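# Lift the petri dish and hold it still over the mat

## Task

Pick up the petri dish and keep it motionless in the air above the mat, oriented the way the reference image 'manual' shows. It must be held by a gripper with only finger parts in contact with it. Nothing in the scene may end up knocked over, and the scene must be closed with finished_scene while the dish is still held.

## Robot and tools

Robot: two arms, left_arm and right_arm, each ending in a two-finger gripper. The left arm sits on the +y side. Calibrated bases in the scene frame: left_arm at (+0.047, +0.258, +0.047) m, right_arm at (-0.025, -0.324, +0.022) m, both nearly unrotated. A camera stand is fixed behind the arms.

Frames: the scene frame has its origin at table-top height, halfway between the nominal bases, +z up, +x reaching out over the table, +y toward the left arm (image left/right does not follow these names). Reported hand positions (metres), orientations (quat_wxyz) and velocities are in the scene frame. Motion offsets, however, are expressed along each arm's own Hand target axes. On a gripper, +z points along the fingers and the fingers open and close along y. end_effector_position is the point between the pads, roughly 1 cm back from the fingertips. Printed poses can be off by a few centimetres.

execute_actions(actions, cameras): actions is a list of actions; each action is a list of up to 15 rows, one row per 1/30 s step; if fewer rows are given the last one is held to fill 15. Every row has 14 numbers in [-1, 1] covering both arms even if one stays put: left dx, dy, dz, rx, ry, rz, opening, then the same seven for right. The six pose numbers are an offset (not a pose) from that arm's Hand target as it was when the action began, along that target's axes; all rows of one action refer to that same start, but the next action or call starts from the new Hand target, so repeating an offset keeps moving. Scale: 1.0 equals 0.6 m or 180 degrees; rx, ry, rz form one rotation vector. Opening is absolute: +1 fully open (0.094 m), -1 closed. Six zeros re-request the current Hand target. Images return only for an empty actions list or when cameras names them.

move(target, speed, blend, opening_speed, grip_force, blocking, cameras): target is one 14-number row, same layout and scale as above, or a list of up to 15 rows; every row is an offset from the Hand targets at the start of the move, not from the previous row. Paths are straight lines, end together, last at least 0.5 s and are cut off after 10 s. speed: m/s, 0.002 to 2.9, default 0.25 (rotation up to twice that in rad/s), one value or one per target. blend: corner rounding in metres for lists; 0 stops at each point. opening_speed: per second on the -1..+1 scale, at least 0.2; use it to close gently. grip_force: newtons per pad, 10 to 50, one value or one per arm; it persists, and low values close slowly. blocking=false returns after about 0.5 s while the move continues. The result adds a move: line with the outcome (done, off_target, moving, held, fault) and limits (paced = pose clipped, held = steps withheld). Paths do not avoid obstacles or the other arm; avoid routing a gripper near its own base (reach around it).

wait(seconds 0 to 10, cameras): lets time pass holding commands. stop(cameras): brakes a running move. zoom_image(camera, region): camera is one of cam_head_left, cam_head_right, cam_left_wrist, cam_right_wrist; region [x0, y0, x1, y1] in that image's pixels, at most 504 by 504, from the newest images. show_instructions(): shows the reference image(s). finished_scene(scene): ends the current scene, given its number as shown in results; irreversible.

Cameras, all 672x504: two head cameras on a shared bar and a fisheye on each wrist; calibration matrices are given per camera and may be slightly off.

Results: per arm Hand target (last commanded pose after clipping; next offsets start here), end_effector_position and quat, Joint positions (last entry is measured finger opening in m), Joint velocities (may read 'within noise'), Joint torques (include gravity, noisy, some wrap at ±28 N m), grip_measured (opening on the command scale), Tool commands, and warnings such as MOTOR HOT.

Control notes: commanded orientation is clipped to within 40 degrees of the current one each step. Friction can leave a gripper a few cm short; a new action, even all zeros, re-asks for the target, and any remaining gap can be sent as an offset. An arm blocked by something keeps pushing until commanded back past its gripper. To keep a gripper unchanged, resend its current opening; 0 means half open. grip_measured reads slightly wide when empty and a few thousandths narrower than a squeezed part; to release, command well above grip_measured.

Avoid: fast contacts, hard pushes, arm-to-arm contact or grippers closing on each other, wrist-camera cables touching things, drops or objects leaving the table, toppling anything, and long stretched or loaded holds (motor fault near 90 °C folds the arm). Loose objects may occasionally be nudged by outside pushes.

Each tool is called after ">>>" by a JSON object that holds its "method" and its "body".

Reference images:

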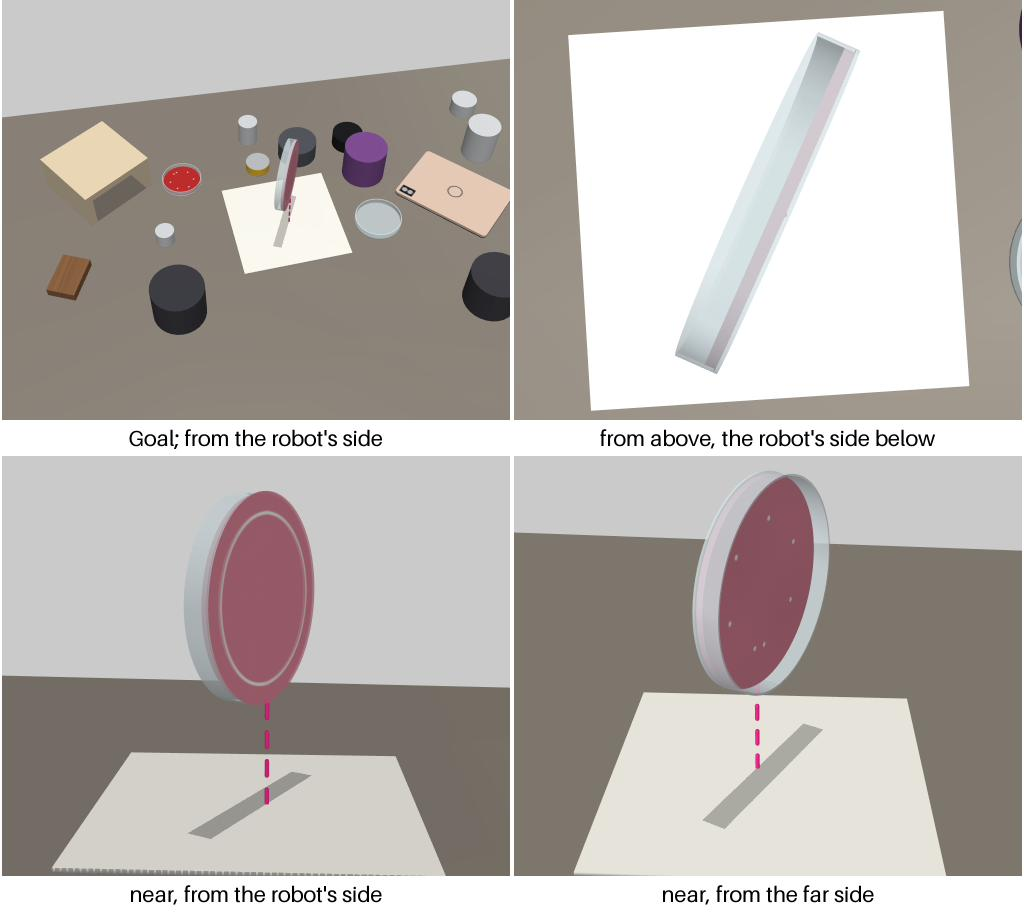

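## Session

>>> {"method": "execute_actions", "body": {"actions": []}}

>>> {"method": "zoom_image", "body": {"camera": "cam_head_right", "region": [120, 200, 330, 360]}}

>>> {"method": "zoom_image", "body": {"camera": "cam_head_right", "region": [290, 200, 500, 360]}}

Scene clock: 0.00 s.
left_arm: end_effector_position=(+0.4461, +0.2374, +0.1407) grip_measured=+1.000 end_effector_quat_wxyz=(+0.568, +0.036, +0.822, -0.040) | right_arm: end_effector_position=(+0.3674, -0.3641, +0.1247) grip_measured=+1.000 end_effector_quat_wxyz=(+0.587, +0.117, +0.797, -0.082)
Joint positions: left_arm=[-0.036 1.539 0.383 0.794 0.1 0.01 0.094] | right_arm=[0.021 1.543 0.358 0.868 0.305 0.104 0.094]
Joint velocities: within noise
Joint torques (N m): no reading
Heat: left arm: 33 °C; right arm: 38 °C.
Hand target: left_arm +0.4490, +0.2373, +0.1480; +0.576, +0.036, +0.815, -0.040 | right_arm +0.3692, -0.3644, +0.1296; +0.592, +0.119, +0.793, -0.082
Tool commands: left_gripper/opening=+1.0 right_gripper/opening=+1.0
camera_calibration:
cam_left_wrist: T_world_to_cam=[[-0.0687168, -0.992682, 0.0993022, 0.249373], [-0.955383, 0.0368183, -0.293066, 0.466474], [0.287265, -0.11501, -0.950921, 0.143544], [0, 0, 0, 1]] pos_world=[0.421563, 0.246882, 0.248443]
cam_right_wrist: T_world_to_cam=[[-0.252096, -0.96561, 0.0636011, -0.265993], [-0.906391, 0.212591, -0.365049, 0.462351], [0.338974, -0.149675, -0.928813, 0.0456462], [0, 0, 0, 1]] pos_world=[0.336541, -0.348305, 0.228095]

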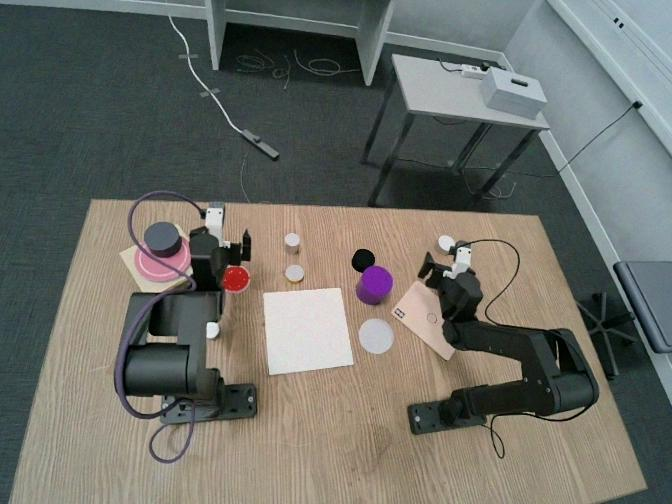

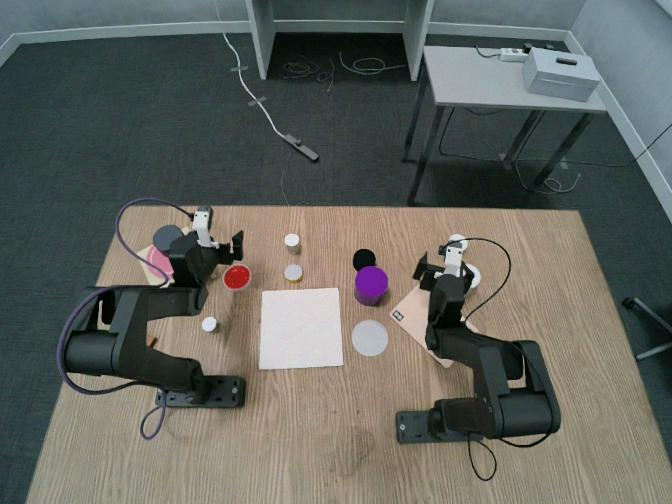

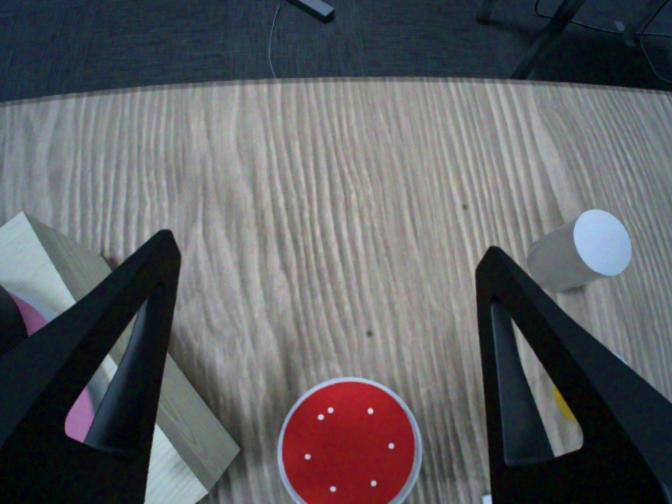

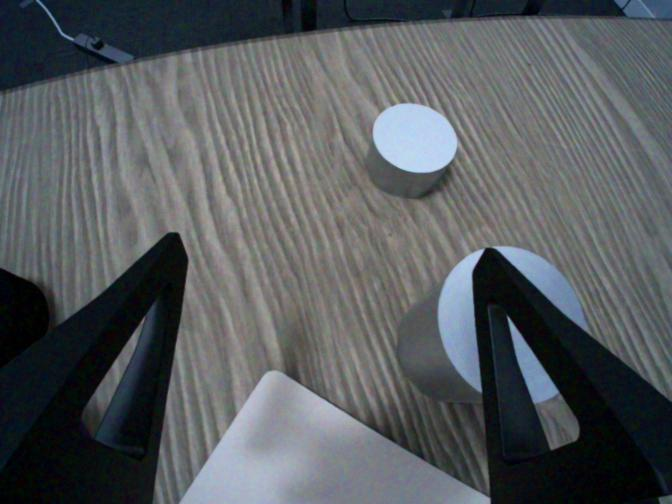

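Scaled by 2.400 from the camera's 672x504 image, which has a finer 960x720 frame.

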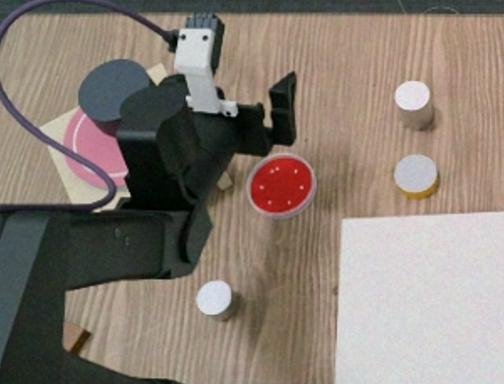

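Scaled by 2.400 from the camera's 672x504 image, which has a finer 960x720 frame.

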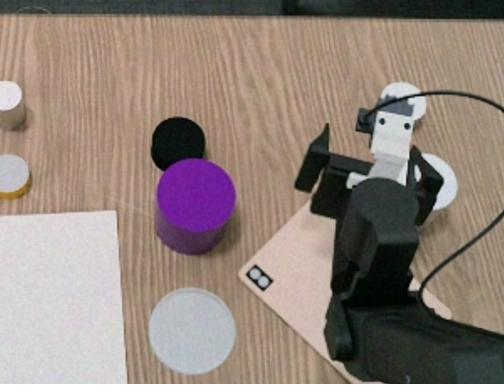

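>>> {"method": "move", "body": {"target": [-0.078,-0.263,-0.232,-0.027,0.391,-0.024,1,0,0,0,0,0,0,1], "speed": 0.4, "cameras": ["all"]}}

>>> {"method": "zoom_image", "body": {"camera": "cam_head_right", "region": [90, 190, 260, 330]}}

>>> {"method": "zoom_image", "body": {"camera": "cam_head_left", "region": [100, 190, 270, 330]}}

Scene clock: 13.57 s.
left_arm: end_effector_position=(+0.3138, +0.0985, +0.2375) grip_measured=+1.000 end_effector_quat_wxyz=(+0.005, +0.005, +1.000, -0.001) | right_arm: end_effector_position=(+0.3674, -0.3641, +0.1247) grip_measured=+1.000 end_effector_quat_wxyz=(+0.587, +0.117, +0.797, -0.082)
Joint positions: left_arm=[-0.572 1.737 1.746 -1.571 -0.003 -0.534 0.094] | right_arm=[0.021 1.543 0.358 0.868 0.305 0.104 0.094]
Joint torques (N m): left_arm=[-0.23 -6.09 7.31 0.49 0.02 -0.12] | right_arm=[0.06 -5.42 5.9 2.23 0.08 0.01]
Heat: left arm: 34 °C; right arm: 42 °C.
Hand target: left_arm +0.3175, +0.0948, +0.2422; +0.000, +0.001, +1.000, +0.000 | right_arm +0.3692, -0.3644, +0.1296; +0.592, +0.119, +0.793, -0.082
Off the commanded pose: left_arm 0.007 m, 1 deg | right_arm 0.005 m, 1 deg.
joint sent to its limit (left arm) — joint 4 (wrist pitch), lower limit. The joint targets still meet the commanded pose.
move: done
camera_calibration:
cam_left_wrist: T_world_to_cam=[[0.0713813, -0.997438, -0.00474751, 0.074127], [-0.619646, -0.0480735, 0.783408, 0.0208314], [-0.781629, -0.0529789, -0.621489, 0.508722], [0, 0, 0, 1]] pos_world=[0.405249, 0.10189, 0.300198]
cam_right_wrist: T_world_to_cam=[[-0.252096, -0.96561, 0.0636011, -0.265993], [-0.906391, 0.212591, -0.365049, 0.462351], [0.338974, -0.149675, -0.928813, 0.0456462], [0, 0, 0, 1]] pos_world=[0.336541, -0.348305, 0.228095]

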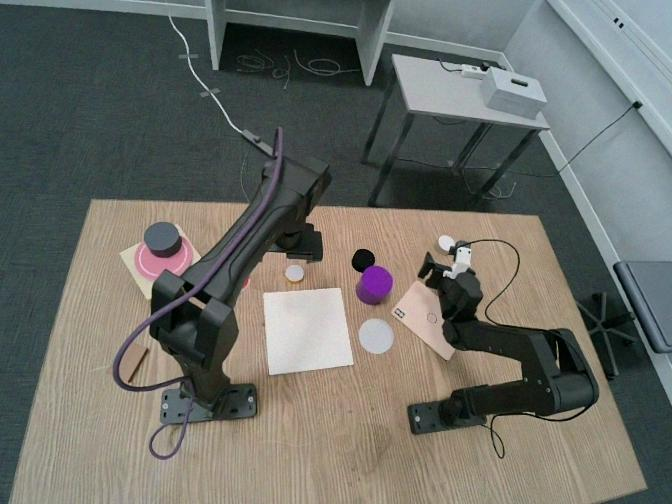

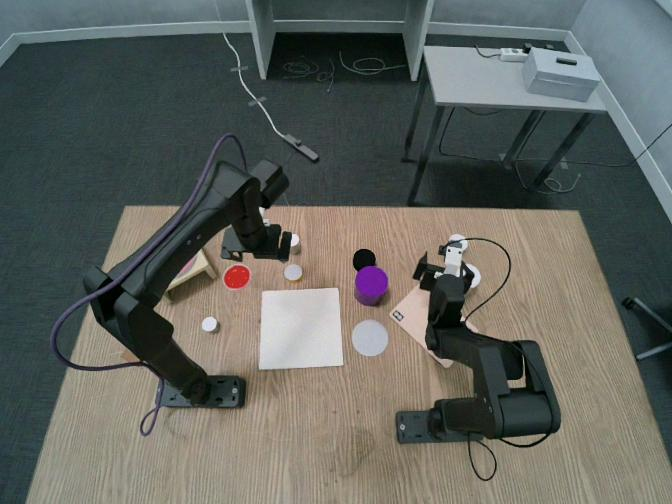

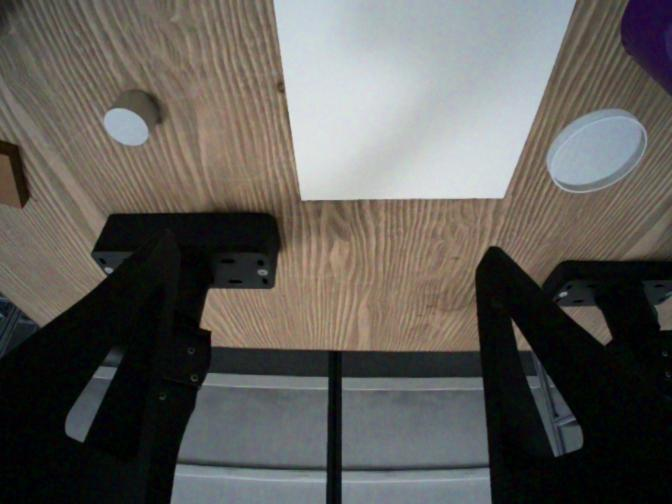

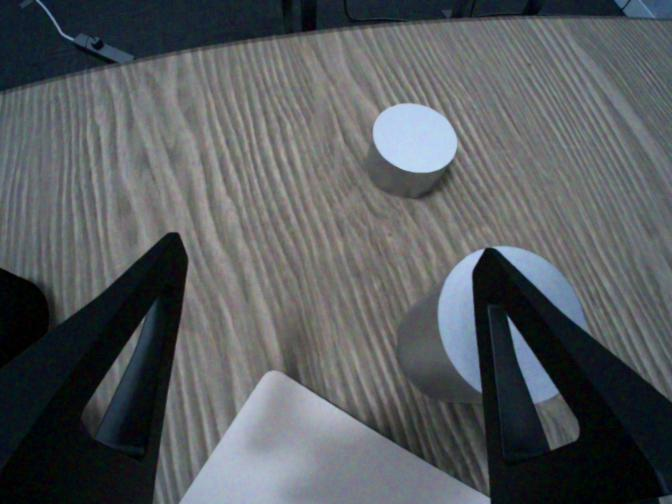

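Scaled by 2.965 from the camera's 672x504 image, which has a finer 960x720 frame.

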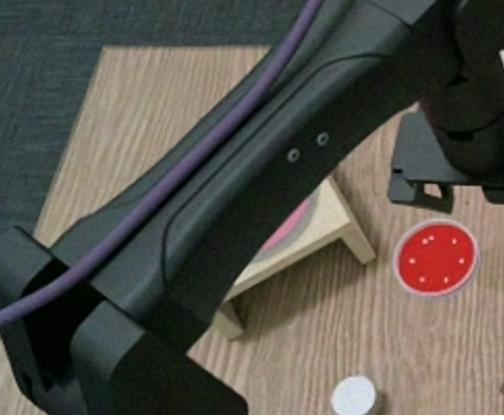

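Scaled by 2.965 from the camera's 672x504 image, which has a finer 960x720 frame.

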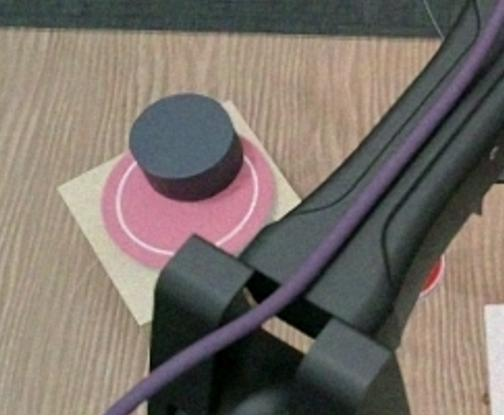

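>>> {"method": "move", "body": {"target": [-0.154,0.458,-0.02,0,0,0,1,0,0,0,0,0,0,1], "speed": 0.35, "cameras": ["all"]}}

>>> {"method": "zoom_image", "body": {"camera": "cam_head_right", "region": [90, 190, 260, 330]}}

Scene clock: 54.87 s.
left_arm: end_effector_position=(+0.4042, +0.3704, +0.2493) grip_measured=+1.000 end_effector_quat_wxyz=(+0.048, -0.007, +0.999, +0.017) | right_arm: end_effector_position=(+0.3674, -0.3641, +0.1247) grip_measured=+1.000 end_effector_quat_wxyz=(+0.587, +0.117, +0.797, -0.082)
Joint positions: left_arm=[0.273 1.925 2.031 -1.575 -0.005 0.287 0.094] | right_arm=[0.021 1.543 0.358 0.868 0.305 0.104 0.094]
Joint torques (N m): left_arm=[-0.46 -7.8 7.38 0.66 0.04 0.09] | right_arm=[-0.12 -5.41 5.85 2.24 0.1 -0.01]
Heat: left arm: 36 °C; right arm: 44 °C.
Hand target: left_arm +0.4105, +0.3693, +0.2543; +0.000, +0.001, +1.000, +0.000 | right_arm +0.3692, -0.3644, +0.1296; +0.592, +0.119, +0.793, -0.082
Off the commanded pose: left_arm 0.008 m, 6 deg | right_arm 0.005 m, 1 deg.
joint sent to its limit (left arm) — joint 4 (wrist pitch), lower limit. The joint targets are off in orientation, not in position.
move: off_target (left_arm)
camera_calibration:
cam_left_wrist: T_world_to_cam=[[0.0973707, -0.994716, -0.0325398, 0.33428], [-0.683927, -0.0906289, 0.723899, 0.137318], [-0.723023, -0.0482317, -0.689138, 0.592604], [0, 0, 0, 1]] pos_world=[0.489833, 0.373541, 0.319859]
cam_right_wrist: T_world_to_cam=[[-0.252096, -0.96561, 0.0636011, -0.265993], [-0.906391, 0.212591, -0.365049, 0.462351], [0.338974, -0.149675, -0.928813, 0.0456462], [0, 0, 0, 1]] pos_world=[0.336541, -0.348305, 0.228095]

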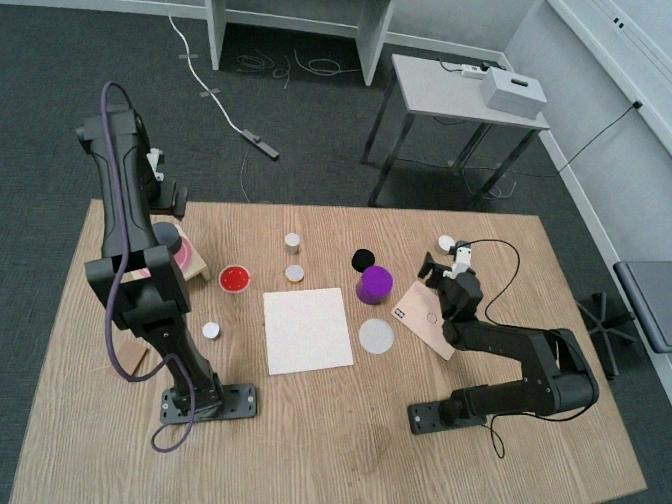

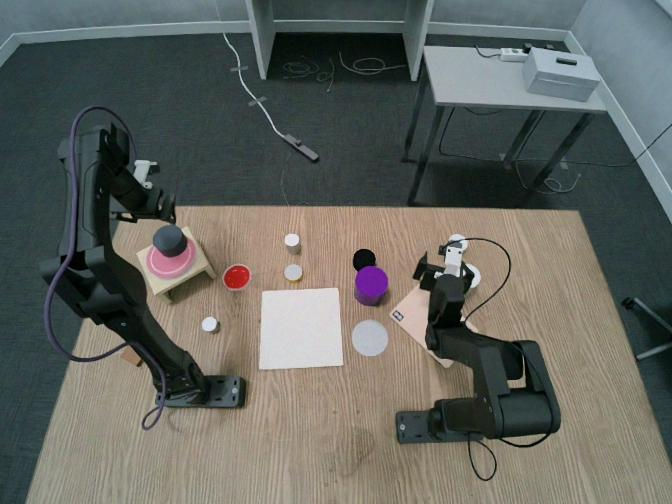

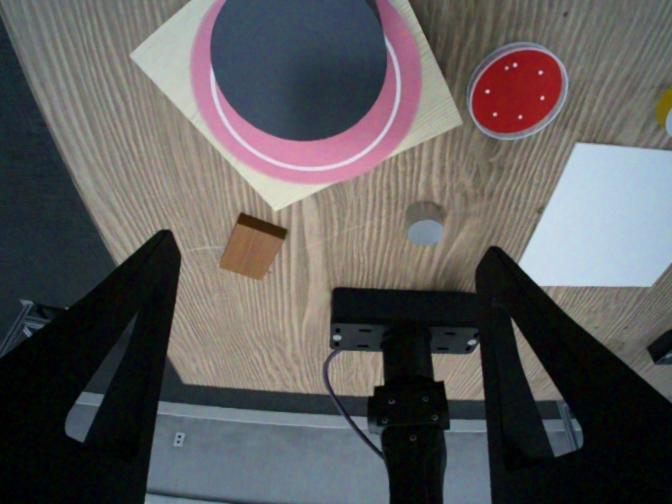

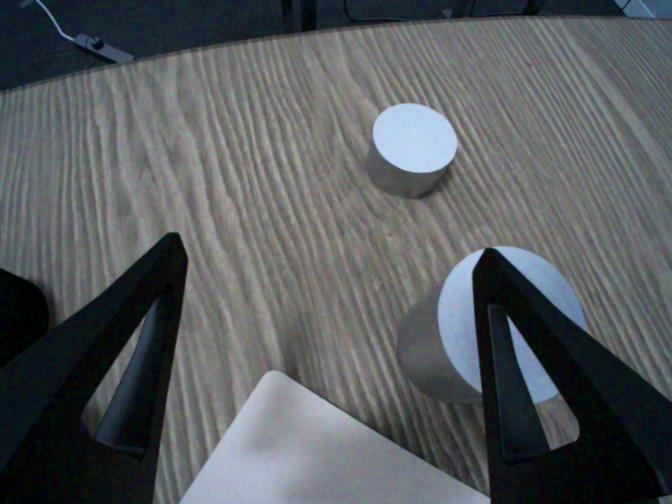

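Scaled by 2.965 from the camera's 672x504 image, which has a finer 960x720 frame.

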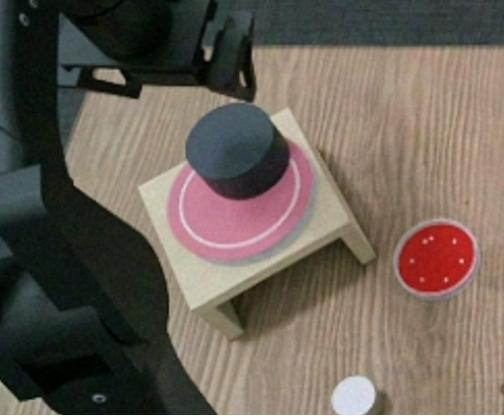

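>>> {"method": "move", "body": {"target": [-0.034,0.028,0.15,0,0,0,1,0,0,0,0,0,0,1], "speed": 0.25, "cameras": ["cam_left_wrist","cam_head_left","cam_head_right"]}}

>>> {"method": "zoom_image", "body": {"camera": "cam_head_right", "region": [100, 190, 240, 310]}}

Scene clock: 87.83 s.
left_arm: end_effector_position=(+0.4287, +0.3843, +0.1652) grip_measured=+1.000 end_effector_quat_wxyz=(-0.005, -0.002, +1.000, +0.001) | right_arm: end_effector_position=(+0.3674, -0.3641, +0.1247) grip_measured=+1.000 end_effector_quat_wxyz=(+0.587, +0.117, +0.797, -0.082)
Joint positions: left_arm=[0.288 2.098 1.946 -1.428 -0.005 0.313 0.094] | right_arm=[0.021 1.543 0.358 0.868 0.305 0.104 0.094]
Joint torques (N m): left_arm=[0.39 -10.3 4.98 0.65 0.04 0.11] | right_arm=[0.08 -5.22 5.85 2.21 0.05 0]
Heat: left arm: 37 °C; right arm: 44 °C.
Hand target: left_arm +0.4310, +0.3861, +0.1643; +0.000, +0.001, +1.000, +0.000 | right_arm +0.3692, -0.3644, +0.1296; +0.592, +0.119, +0.793, -0.082
Off the commanded pose: left_arm 0.003 m, 1 deg | right_arm 0.005 m, 1 deg.
move: done
camera_calibration:
cam_left_wrist: T_world_to_cam=[[0.0849003, -0.996342, -0.00970905, 0.345214], [-0.603985, -0.0592118, 0.794793, 0.1582], [-0.792461, -0.0616141, -0.606803, 0.574272], [0, 0, 0, 1]] pos_world=[0.521329, 0.388702, 0.226086]
Images, in order (width x height): cam_head_left 672x504, cam_head_right 672x504, cam_left_wrist 672x504.

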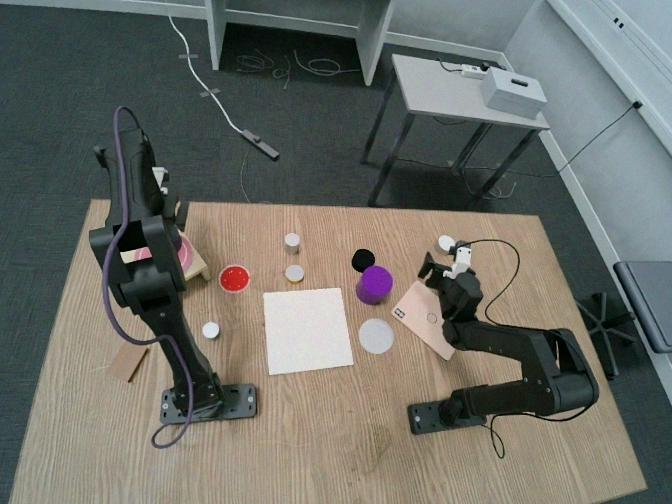

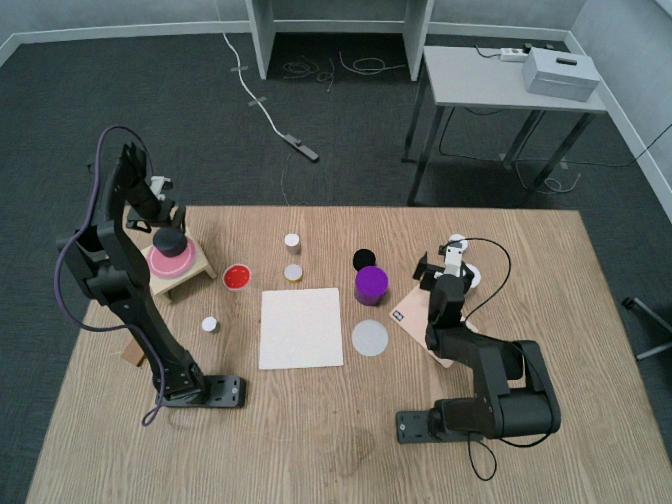

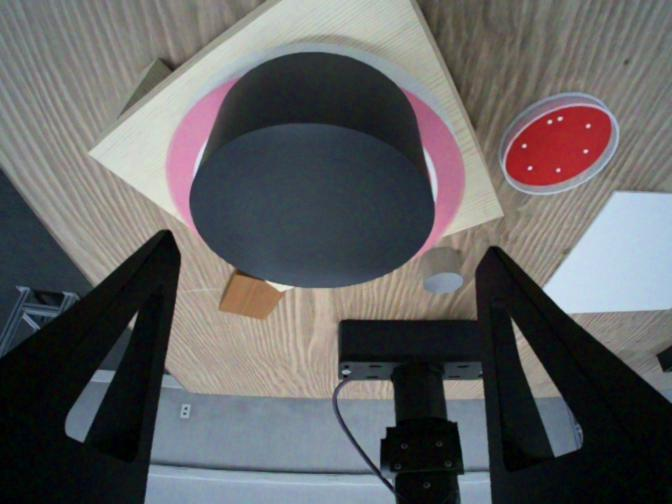

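Scaled by 3.600 from the camera's 672x504 image, which has a finer 960x720 frame.

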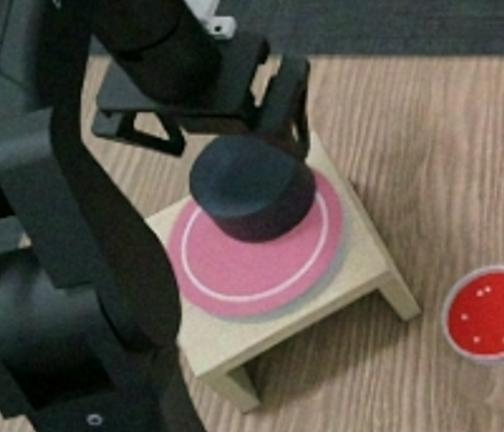

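>>> {"method": "move", "body": {"target": [-0.005,0.0095,0.08,0,0,0,1,0,0,0,0,0,0,1], "speed": 0.08, "cameras": ["cam_left_wrist"]}}

Scene clock: 99.20 s.
left_arm: end_effector_position=(+0.4356, +0.3906, +0.1273) grip_measured=+1.000 end_effector_quat_wxyz=(+0.009, -0.001, +1.000, +0.006) | right_arm: end_effector_position=(+0.3674, -0.3641, +0.1247) grip_measured=+1.000 end_effector_quat_wxyz=(+0.587, +0.117, +0.797, -0.082)
Joint positions: left_arm=[0.297 2.101 1.801 -1.249 -0.005 0.324 0.094] | right_arm=[0.021 1.543 0.358 0.868 0.305 0.104 0.094]
Joint torques (N m): left_arm=[0.54 -8.99 4.07 0.66 0.05 0.09] | right_arm=[-0.13 -5.44 5.76 2.25 0.09 -0.02]
Heat: left arm: 36 °C; right arm: 44 °C.
Hand target: left_arm +0.4339, +0.3919, +0.1163; +0.000, +0.001, +1.000, +0.000 | right_arm +0.3692, -0.3644, +0.1296; +0.592, +0.119, +0.793, -0.082
Off the commanded pose: left_arm 0.011 m, 1 deg | right_arm 0.005 m, 1 deg.
move: off_target (left_arm)
camera_calibration:
cam_left_wrist: T_world_to_cam=[[0.0833584, -0.996376, -0.0169421, 0.352122], [-0.625865, -0.0655756, 0.77717, 0.207118], [-0.775464, -0.0541802, -0.629063, 0.549712], [0, 0, 0, 1]] pos_world=[0.526557, 0.394211, 0.190803]
Images, in order (width x height): cam_left_wrist 672x504.

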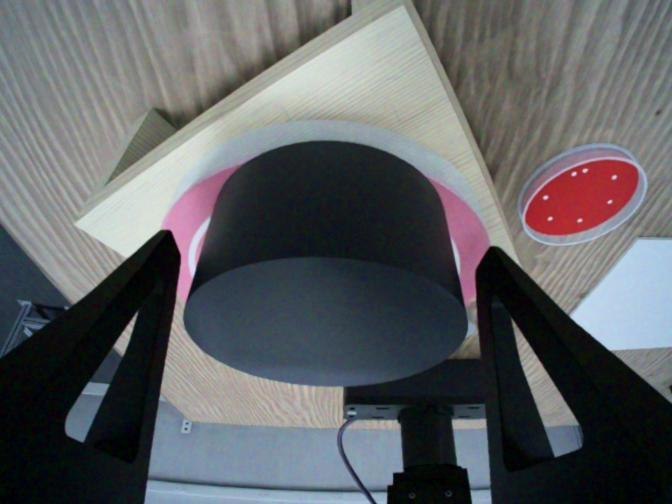

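>>> {"method": "move", "body": {"target": [0,0,0,0,0,0,0.55,0,0,0,0,0,0,1], "opening_speed": 0.4, "grip_force": [40,50], "cameras": ["cam_left_wrist"]}}

Scene clock: 103.93 s.
left_arm: end_effector_position=(+0.4358, +0.3907, +0.1273) grip_measured=+0.706 end_effector_quat_wxyz=(+0.009, -0.001, +1.000, +0.006) | right_arm: end_effector_position=(+0.3674, -0.3641, +0.1247) grip_measured=+1.000 end_effector_quat_wxyz=(+0.587, +0.117, +0.797, -0.082)
Joint positions: left_arm=[0.297 2.101 1.801 -1.249 -0.005 0.324 0.08] | right_arm=[0.021 1.543 0.358 0.868 0.305 0.104 0.094]
Joint torques (N m): left_arm=[0.57 -8.96 4.1 0.68 0.04 0.09] | right_arm=[0.05 -5.2 5.83 2.28 0.08 -0.02]
Heat: left arm: 37 °C; right arm: 44 °C.
Hand target: left_arm +0.4339, +0.3919, +0.1163; +0.000, +0.001, +1.000, +0.000 | right_arm +0.3692, -0.3644, +0.1296; +0.592, +0.119, +0.793, -0.082
Off the commanded pose: left_arm 0.011 m, 1 deg | right_arm 0.005 m, 1 deg.
grip_force (N): 40, 50
move: off_target (left_arm)
camera_calibration:
cam_left_wrist: T_world_to_cam=[[0.0829789, -0.996403, -0.017194, 0.352374], [-0.62645, -0.0655725, 0.776699, 0.207499], [-0.775033, -0.0536785, -0.629637, 0.549538], [0, 0, 0, 1]] pos_world=[0.526658, 0.394211, 0.190904]
Images, in order (width x height): cam_left_wrist 672x504.

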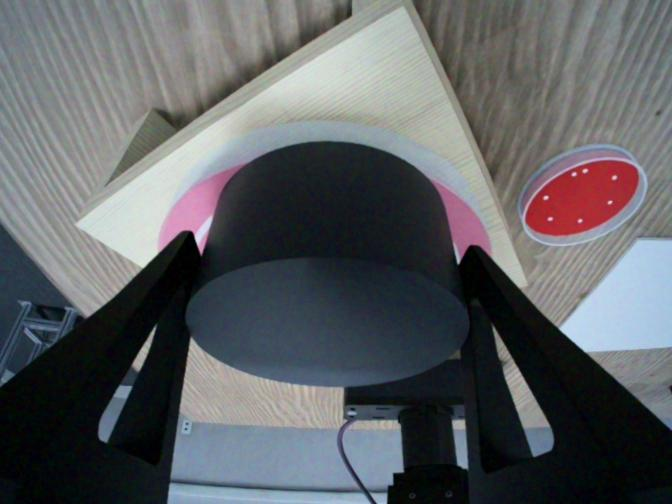

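>>> {"method": "move", "body": {"target": [[0,0,-0.1,0,0,0,0.55,0,0,0,0,0,0,1],[-0.098,-0.2017,-0.1,0,0,0,0.55,0,0,0,0,0,0,1],[-0.098,-0.2017,0.1,0,0,0,0.55,0,0,0,0,0,0,1]], "speed": [0.15,0.2,0.12], "blend": 0.02, "cameras": ["all"]}}

>>> {"method": "zoom_image", "body": {"camera": "cam_head_right", "region": [120, 190, 330, 330]}}

Scene clock: 121.30 s.
left_arm: end_effector_position=(+0.4946, +0.2688, +0.0668) grip_measured=+0.706 end_effector_quat_wxyz=(+0.009, +0.008, +1.000, +0.001) | right_arm: end_effector_position=(+0.3674, -0.3641, +0.1247) grip_measured=+1.000 end_effector_quat_wxyz=(+0.587, +0.117, +0.797, -0.082)
Joint positions: left_arm=[-0.006 2.296 1.874 -1.132 -0.001 0.039 0.08] | right_arm=[0.021 1.543 0.358 0.868 0.305 0.104 0.094]
Joint torques (N m): left_arm=[0.44 -10.48 4.18 0.67 0 -0.11] | right_arm=[-0.01 -5.39 5.94 2.24 0.02 -0.01]
Heat: left arm: 39 °C; right arm: 44 °C.
Hand target: left_arm +0.4927, +0.2708, +0.0565; +0.000, +0.001, +1.000, +0.000 | right_arm +0.3692, -0.3644, +0.1296; +0.592, +0.119, +0.793, -0.082
Off the commanded pose: left_arm 0.011 m, 1 deg | right_arm 0.005 m, 1 deg.
grip_force (N): 40, 50
move: off_target (left_arm)
camera_calibration:
cam_left_wrist: T_world_to_cam=[[0.0646218, -0.99788, -0.00766675, 0.233766], [-0.626222, -0.0465329, 0.778255, 0.278039], [-0.776962, -0.0454911, -0.627902, 0.549124], [0, 0, 0, 1]] pos_world=[0.585656, 0.271189, 0.130203]
cam_right_wrist: T_world_to_cam=[[-0.252096, -0.96561, 0.0636011, -0.265993], [-0.906391, 0.212591, -0.365049, 0.462351], [0.338974, -0.149675, -0.928813, 0.0456462], [0, 0, 0, 1]] pos_world=[0.336541, -0.348305, 0.228095]

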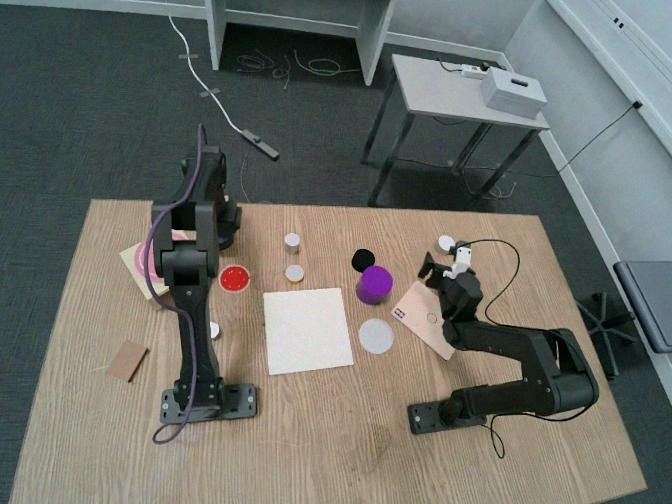

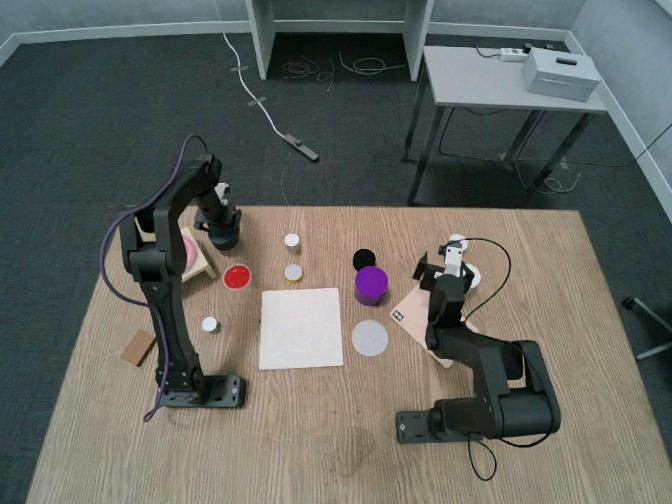

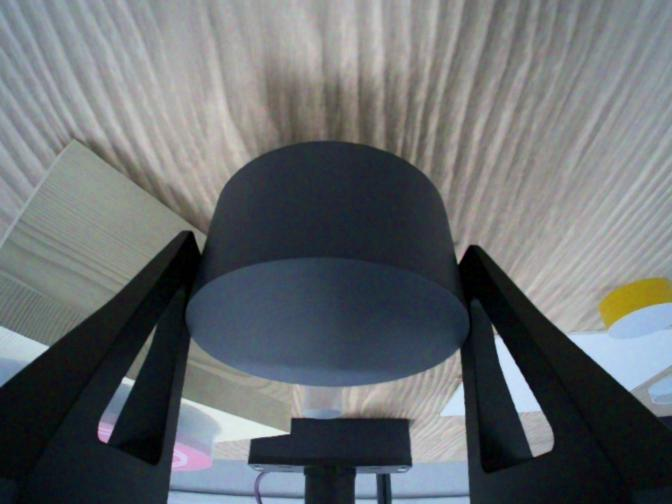

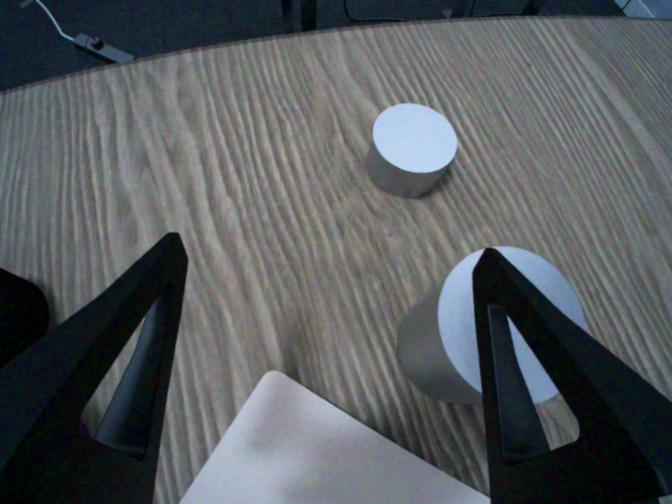

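Scaled by 2.400 from the camera's 672x504 image, which has a finer 960x720 frame.

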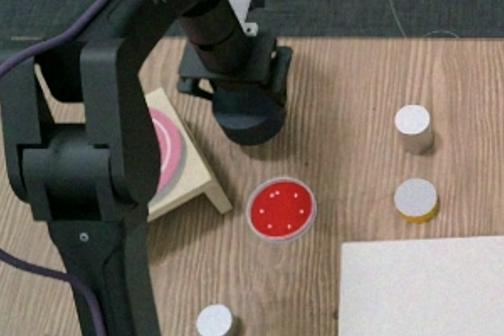

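>>> {"method": "move", "body": {"target": [0,0,0.04,0,0,0,0.55,0,0,0,0,0,0,1], "speed": 0.05, "cameras": ["cam_head_right","cam_left_wrist"]}}

>>> {"method": "zoom_image", "body": {"camera": "cam_head_right", "region": [180, 190, 280, 300]}}

Scene clock: 128.17 s.
left_arm: end_effector_position=(+0.4956, +0.2688, +0.0438) grip_measured=+0.706 end_effector_quat_wxyz=(+0.010, +0.008, +1.000, +0.001) | right_arm: end_effector_position=(+0.3674, -0.3641, +0.1247) grip_measured=+1.000 end_effector_quat_wxyz=(+0.587, +0.117, +0.797, -0.082)
Joint positions: left_arm=[-0.006 2.32 1.821 -1.053 -0.001 0.039 0.08] | right_arm=[0.021 1.543 0.358 0.868 0.305 0.104 0.094]
Joint torques (N m): left_arm=[0.47 -10.4 4.08 0.65 0 -0.11] | right_arm=[-0.05 -5.27 5.85 2.29 0.09 -0.03]
Heat: left arm: 39 °C; right arm: 44 °C.
Hand target: left_arm +0.4927, +0.2708, +0.0325; +0.000, +0.001, +1.000, +0.000 | right_arm +0.3692, -0.3644, +0.1296; +0.592, +0.119, +0.793, -0.082
Off the commanded pose: left_arm 0.012 m, 1 deg | right_arm 0.005 m, 1 deg.
grip_force (N): 40, 50
move: off_target (left_arm)
camera_calibration:
cam_left_wrist: T_world_to_cam=[[0.0649833, -0.997857, -0.00763245, 0.233419], [-0.627971, -0.0468371, 0.776826, 0.297473], [-0.775519, -0.0456878, -0.629669, 0.534897], [0, 0, 0, 1]] pos_world=[0.586459, 0.271289, 0.107504]
Images, in order (width x height): cam_head_right 672x504, cam_left_wrist 672x504.

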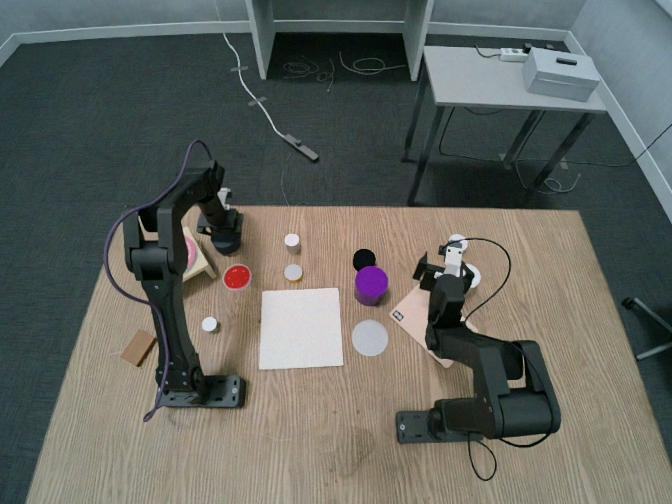

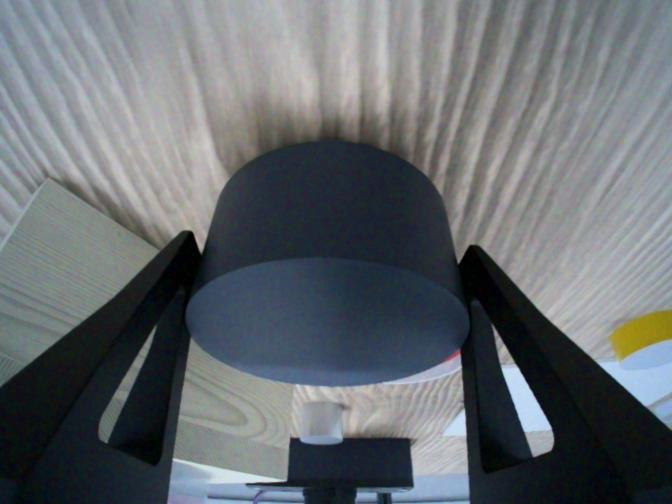

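Scaled by 4.582 from the camera's 672x504 image, which has a finer 960x720 frame.

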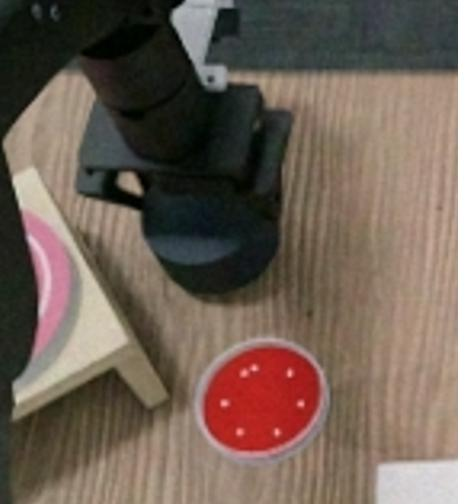

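>>> {"method": "move", "body": {"target": [0,0,0.017,0,0,0,0.55,0,0,0,0,0,0,1], "speed": 0.05}}

>>> {"method": "move", "body": {"target": [0,0,0.013,0,0,0,0.55,0,0,0,0,0,0,1], "speed": 0.05, "cameras": ["cam_left_wrist","cam_head_right"]}}

>>> {"method": "zoom_image", "body": {"camera": "cam_head_right", "region": [180, 190, 280, 300]}}

Scene clock: 138.23 s.
left_arm: end_effector_position=(+0.4963, +0.2688, +0.0345) grip_measured=+0.706 end_effector_quat_wxyz=(+0.011, +0.008, +1.000, +0.001) | right_arm: end_effector_position=(+0.3674, -0.3641, +0.1247) grip_measured=+1.000 end_effector_quat_wxyz=(+0.587, +0.117, +0.797, -0.082)
Joint positions: left_arm=[-0.006 2.331 1.803 -1.021 -0.001 0.039 0.08] | right_arm=[0.021 1.543 0.358 0.868 0.305 0.104 0.094]
Joint torques (N m): left_arm=[0.42 -10.32 4 0.68 -0.01 -0.11] | right_arm=[-0.06 -5.53 5.72 2.27 0.11 0.02]
Heat: left arm: 40 °C; right arm: 44 °C.
Hand target: left_arm +0.4926, +0.2709, +0.0221; +0.000, +0.001, +1.000, +0.000 | right_arm +0.3692, -0.3644, +0.1296; +0.592, +0.119, +0.793, -0.082
Off the commanded pose: left_arm 0.013 m, 1 deg | right_arm 0.005 m, 1 deg.
grip_force (N): 40, 50
move: off_target (left_arm)

Scene clock: 138.93 s.
left_arm: end_effector_position=(+0.4970, +0.2690, +0.0306) grip_measured=+0.706 end_effector_quat_wxyz=(+0.013, +0.008, +1.000, +0.001) | right_arm: end_effector_position=(+0.3674, -0.3641, +0.1247) grip_measured=+1.000 end_effector_quat_wxyz=(+0.587, +0.117, +0.797, -0.082)
Joint positions: left_arm=[-0.006 2.335 1.793 -1.003 -0.002 0.038 0.08] | right_arm=[0.021 1.543 0.358 0.868 0.305 0.104 0.094]
Joint torques (N m): left_arm=[0.42 -9.87 3.67 0.74 0.01 -0.1] | right_arm=[-0.17 -5.45 5.72 2.2 0.11 -0.01]
Heat: left arm: 40 °C; right arm: 44 °C.
Hand target: left_arm +0.4926, +0.2708, +0.0144; +0.000, +0.001, +1.000, +0.000 | right_arm +0.3692, -0.3644, +0.1296; +0.592, +0.119, +0.793, -0.082
Off the commanded pose: left_arm 0.017 m, 2 deg | right_arm 0.005 m, 1 deg.
grip_force (N): 40, 50
move: off_target (left_arm)
camera_calibration:
cam_left_wrist: T_world_to_cam=[[0.0658018, -0.9978, -0.00802471, 0.232997], [-0.632696, -0.0479404, 0.772915, 0.311501], [-0.7716, -0.045782, -0.634459, 0.525806], [0, 0, 0, 1]] pos_world=[0.587465, 0.271491, 0.0947084]
Images, in order (width x height): cam_head_right 672x504, cam_left_wrist 672x504.

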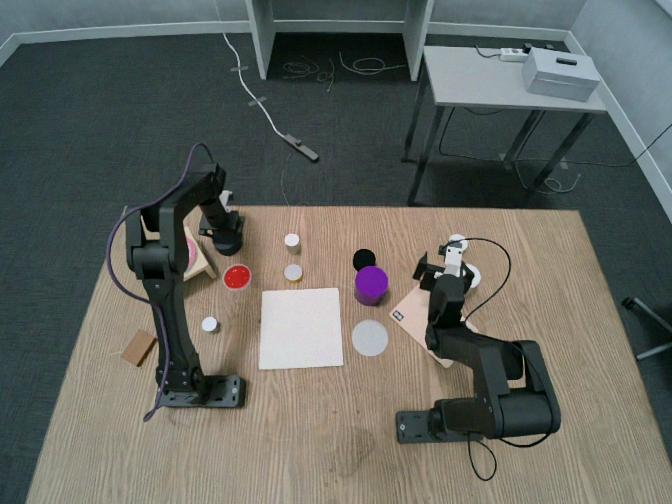

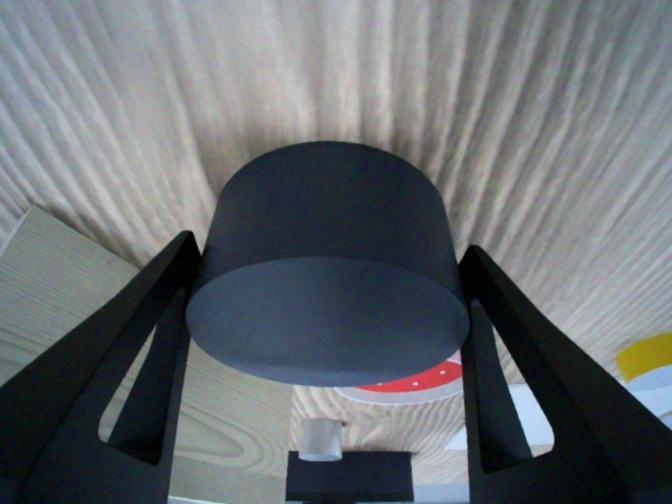

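Scaled by 4.582 from the camera's 672x504 image, which has a finer 960x720 frame.

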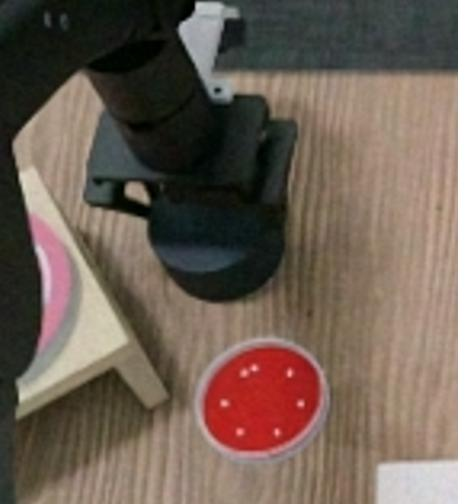

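>>> {"method": "move", "body": {"target": [[0,0,-0.02,0,0,0,1,0,0,0,0,0,0,1],[0,0,-0.267,0,0,0,1,0,0,0,0,0,0,1],[0.046,0.289,-0.267,0,0,0,-0.9,0,0,0,0,0,0,1]], "speed": [0.1,0.2,0.3], "cameras": ["all"]}}

>>> {"method": "zoom_image", "body": {"camera": "cam_head_right", "region": [100, 190, 260, 310]}}

Scene clock: 201.17 s.
left_arm: end_effector_position=(+0.4598, +0.4448, +0.1773) grip_measured=-0.898 end_effector_quat_wxyz=(+0.016, -0.006, +1.000, +0.011) | right_arm: end_effector_position=(+0.3674, -0.3641, +0.1247) grip_measured=+1.000 end_effector_quat_wxyz=(+0.587, +0.117, +0.797, -0.082)
Joint positions: left_arm=[0.393 2.327 2.369 -1.574 -0.007 0.41 0.005] | right_arm=[0.021 1.543 0.358 0.868 0.305 0.104 0.094]
Joint torques (N m): left_arm=[-0.31 -10.03 7.08 0.54 0.07 0.09] | right_arm=[-0.08 -5.38 5.94 2.23 0.06 -0.01]
Heat: left arm: 41 °C; right arm: 45 °C.
Hand target: left_arm +0.4653, +0.4441, +0.1746; +0.000, +0.001, +1.000, +0.000 | right_arm +0.3692, -0.3644, +0.1296; +0.592, +0.119, +0.793, -0.082
Off the commanded pose: left_arm 0.006 m, 2 deg | right_arm 0.005 m, 1 deg.
joint sent to its limit (left arm) — joint 4 (wrist pitch), lower limit. The joint targets still meet the commanded pose.
grip_force (N): 40, 50
move: done
camera_calibration:
cam_left_wrist: T_world_to_cam=[[0.0932056, -0.995313, -0.0257767, 0.401433], [-0.636512, -0.0794739, 0.767161, 0.199779], [-0.765614, -0.0550965, -0.640937, 0.600728], [0, 0, 0, 1]] pos_world=[0.549672, 0.448527, 0.242113]
cam_right_wrist: T_world_to_cam=[[-0.252096, -0.96561, 0.0636011, -0.265993], [-0.906391, 0.212591, -0.365049, 0.462351], [0.338974, -0.149675, -0.928813, 0.0456462], [0, 0, 0, 1]] pos_world=[0.336541, -0.348305, 0.228095]

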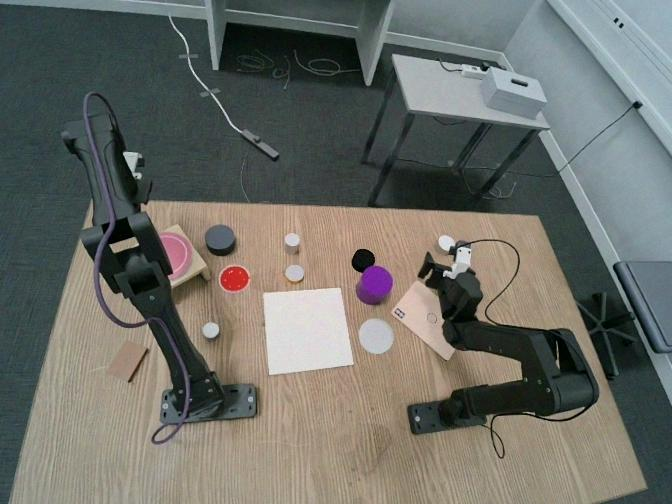

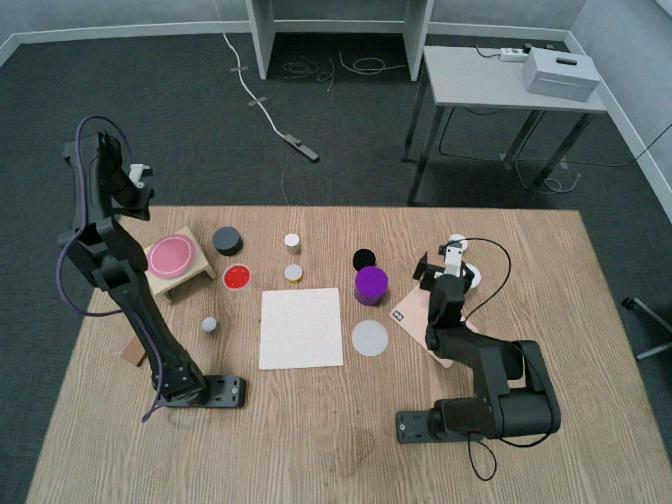

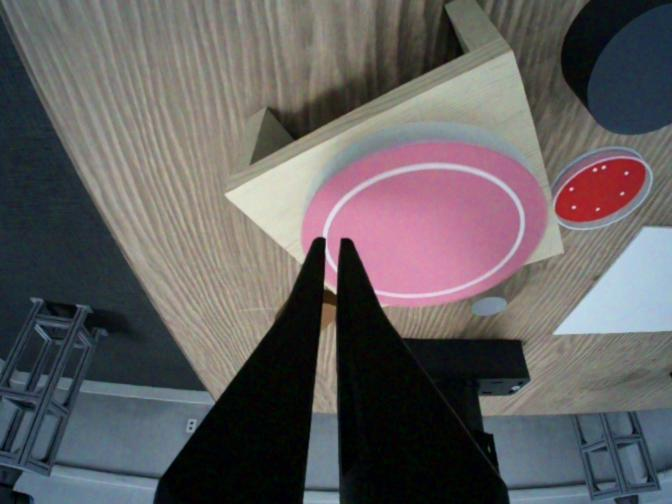

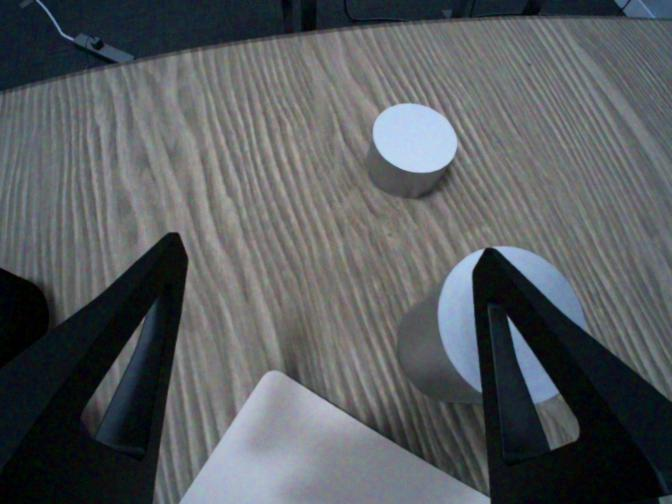

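Scaled by 3.150 from the camera's 672x504 image, which has a finer 960x720 frame.

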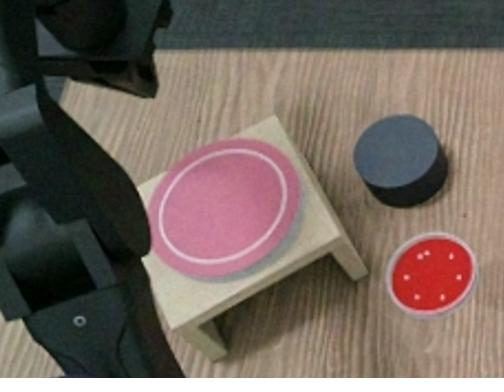

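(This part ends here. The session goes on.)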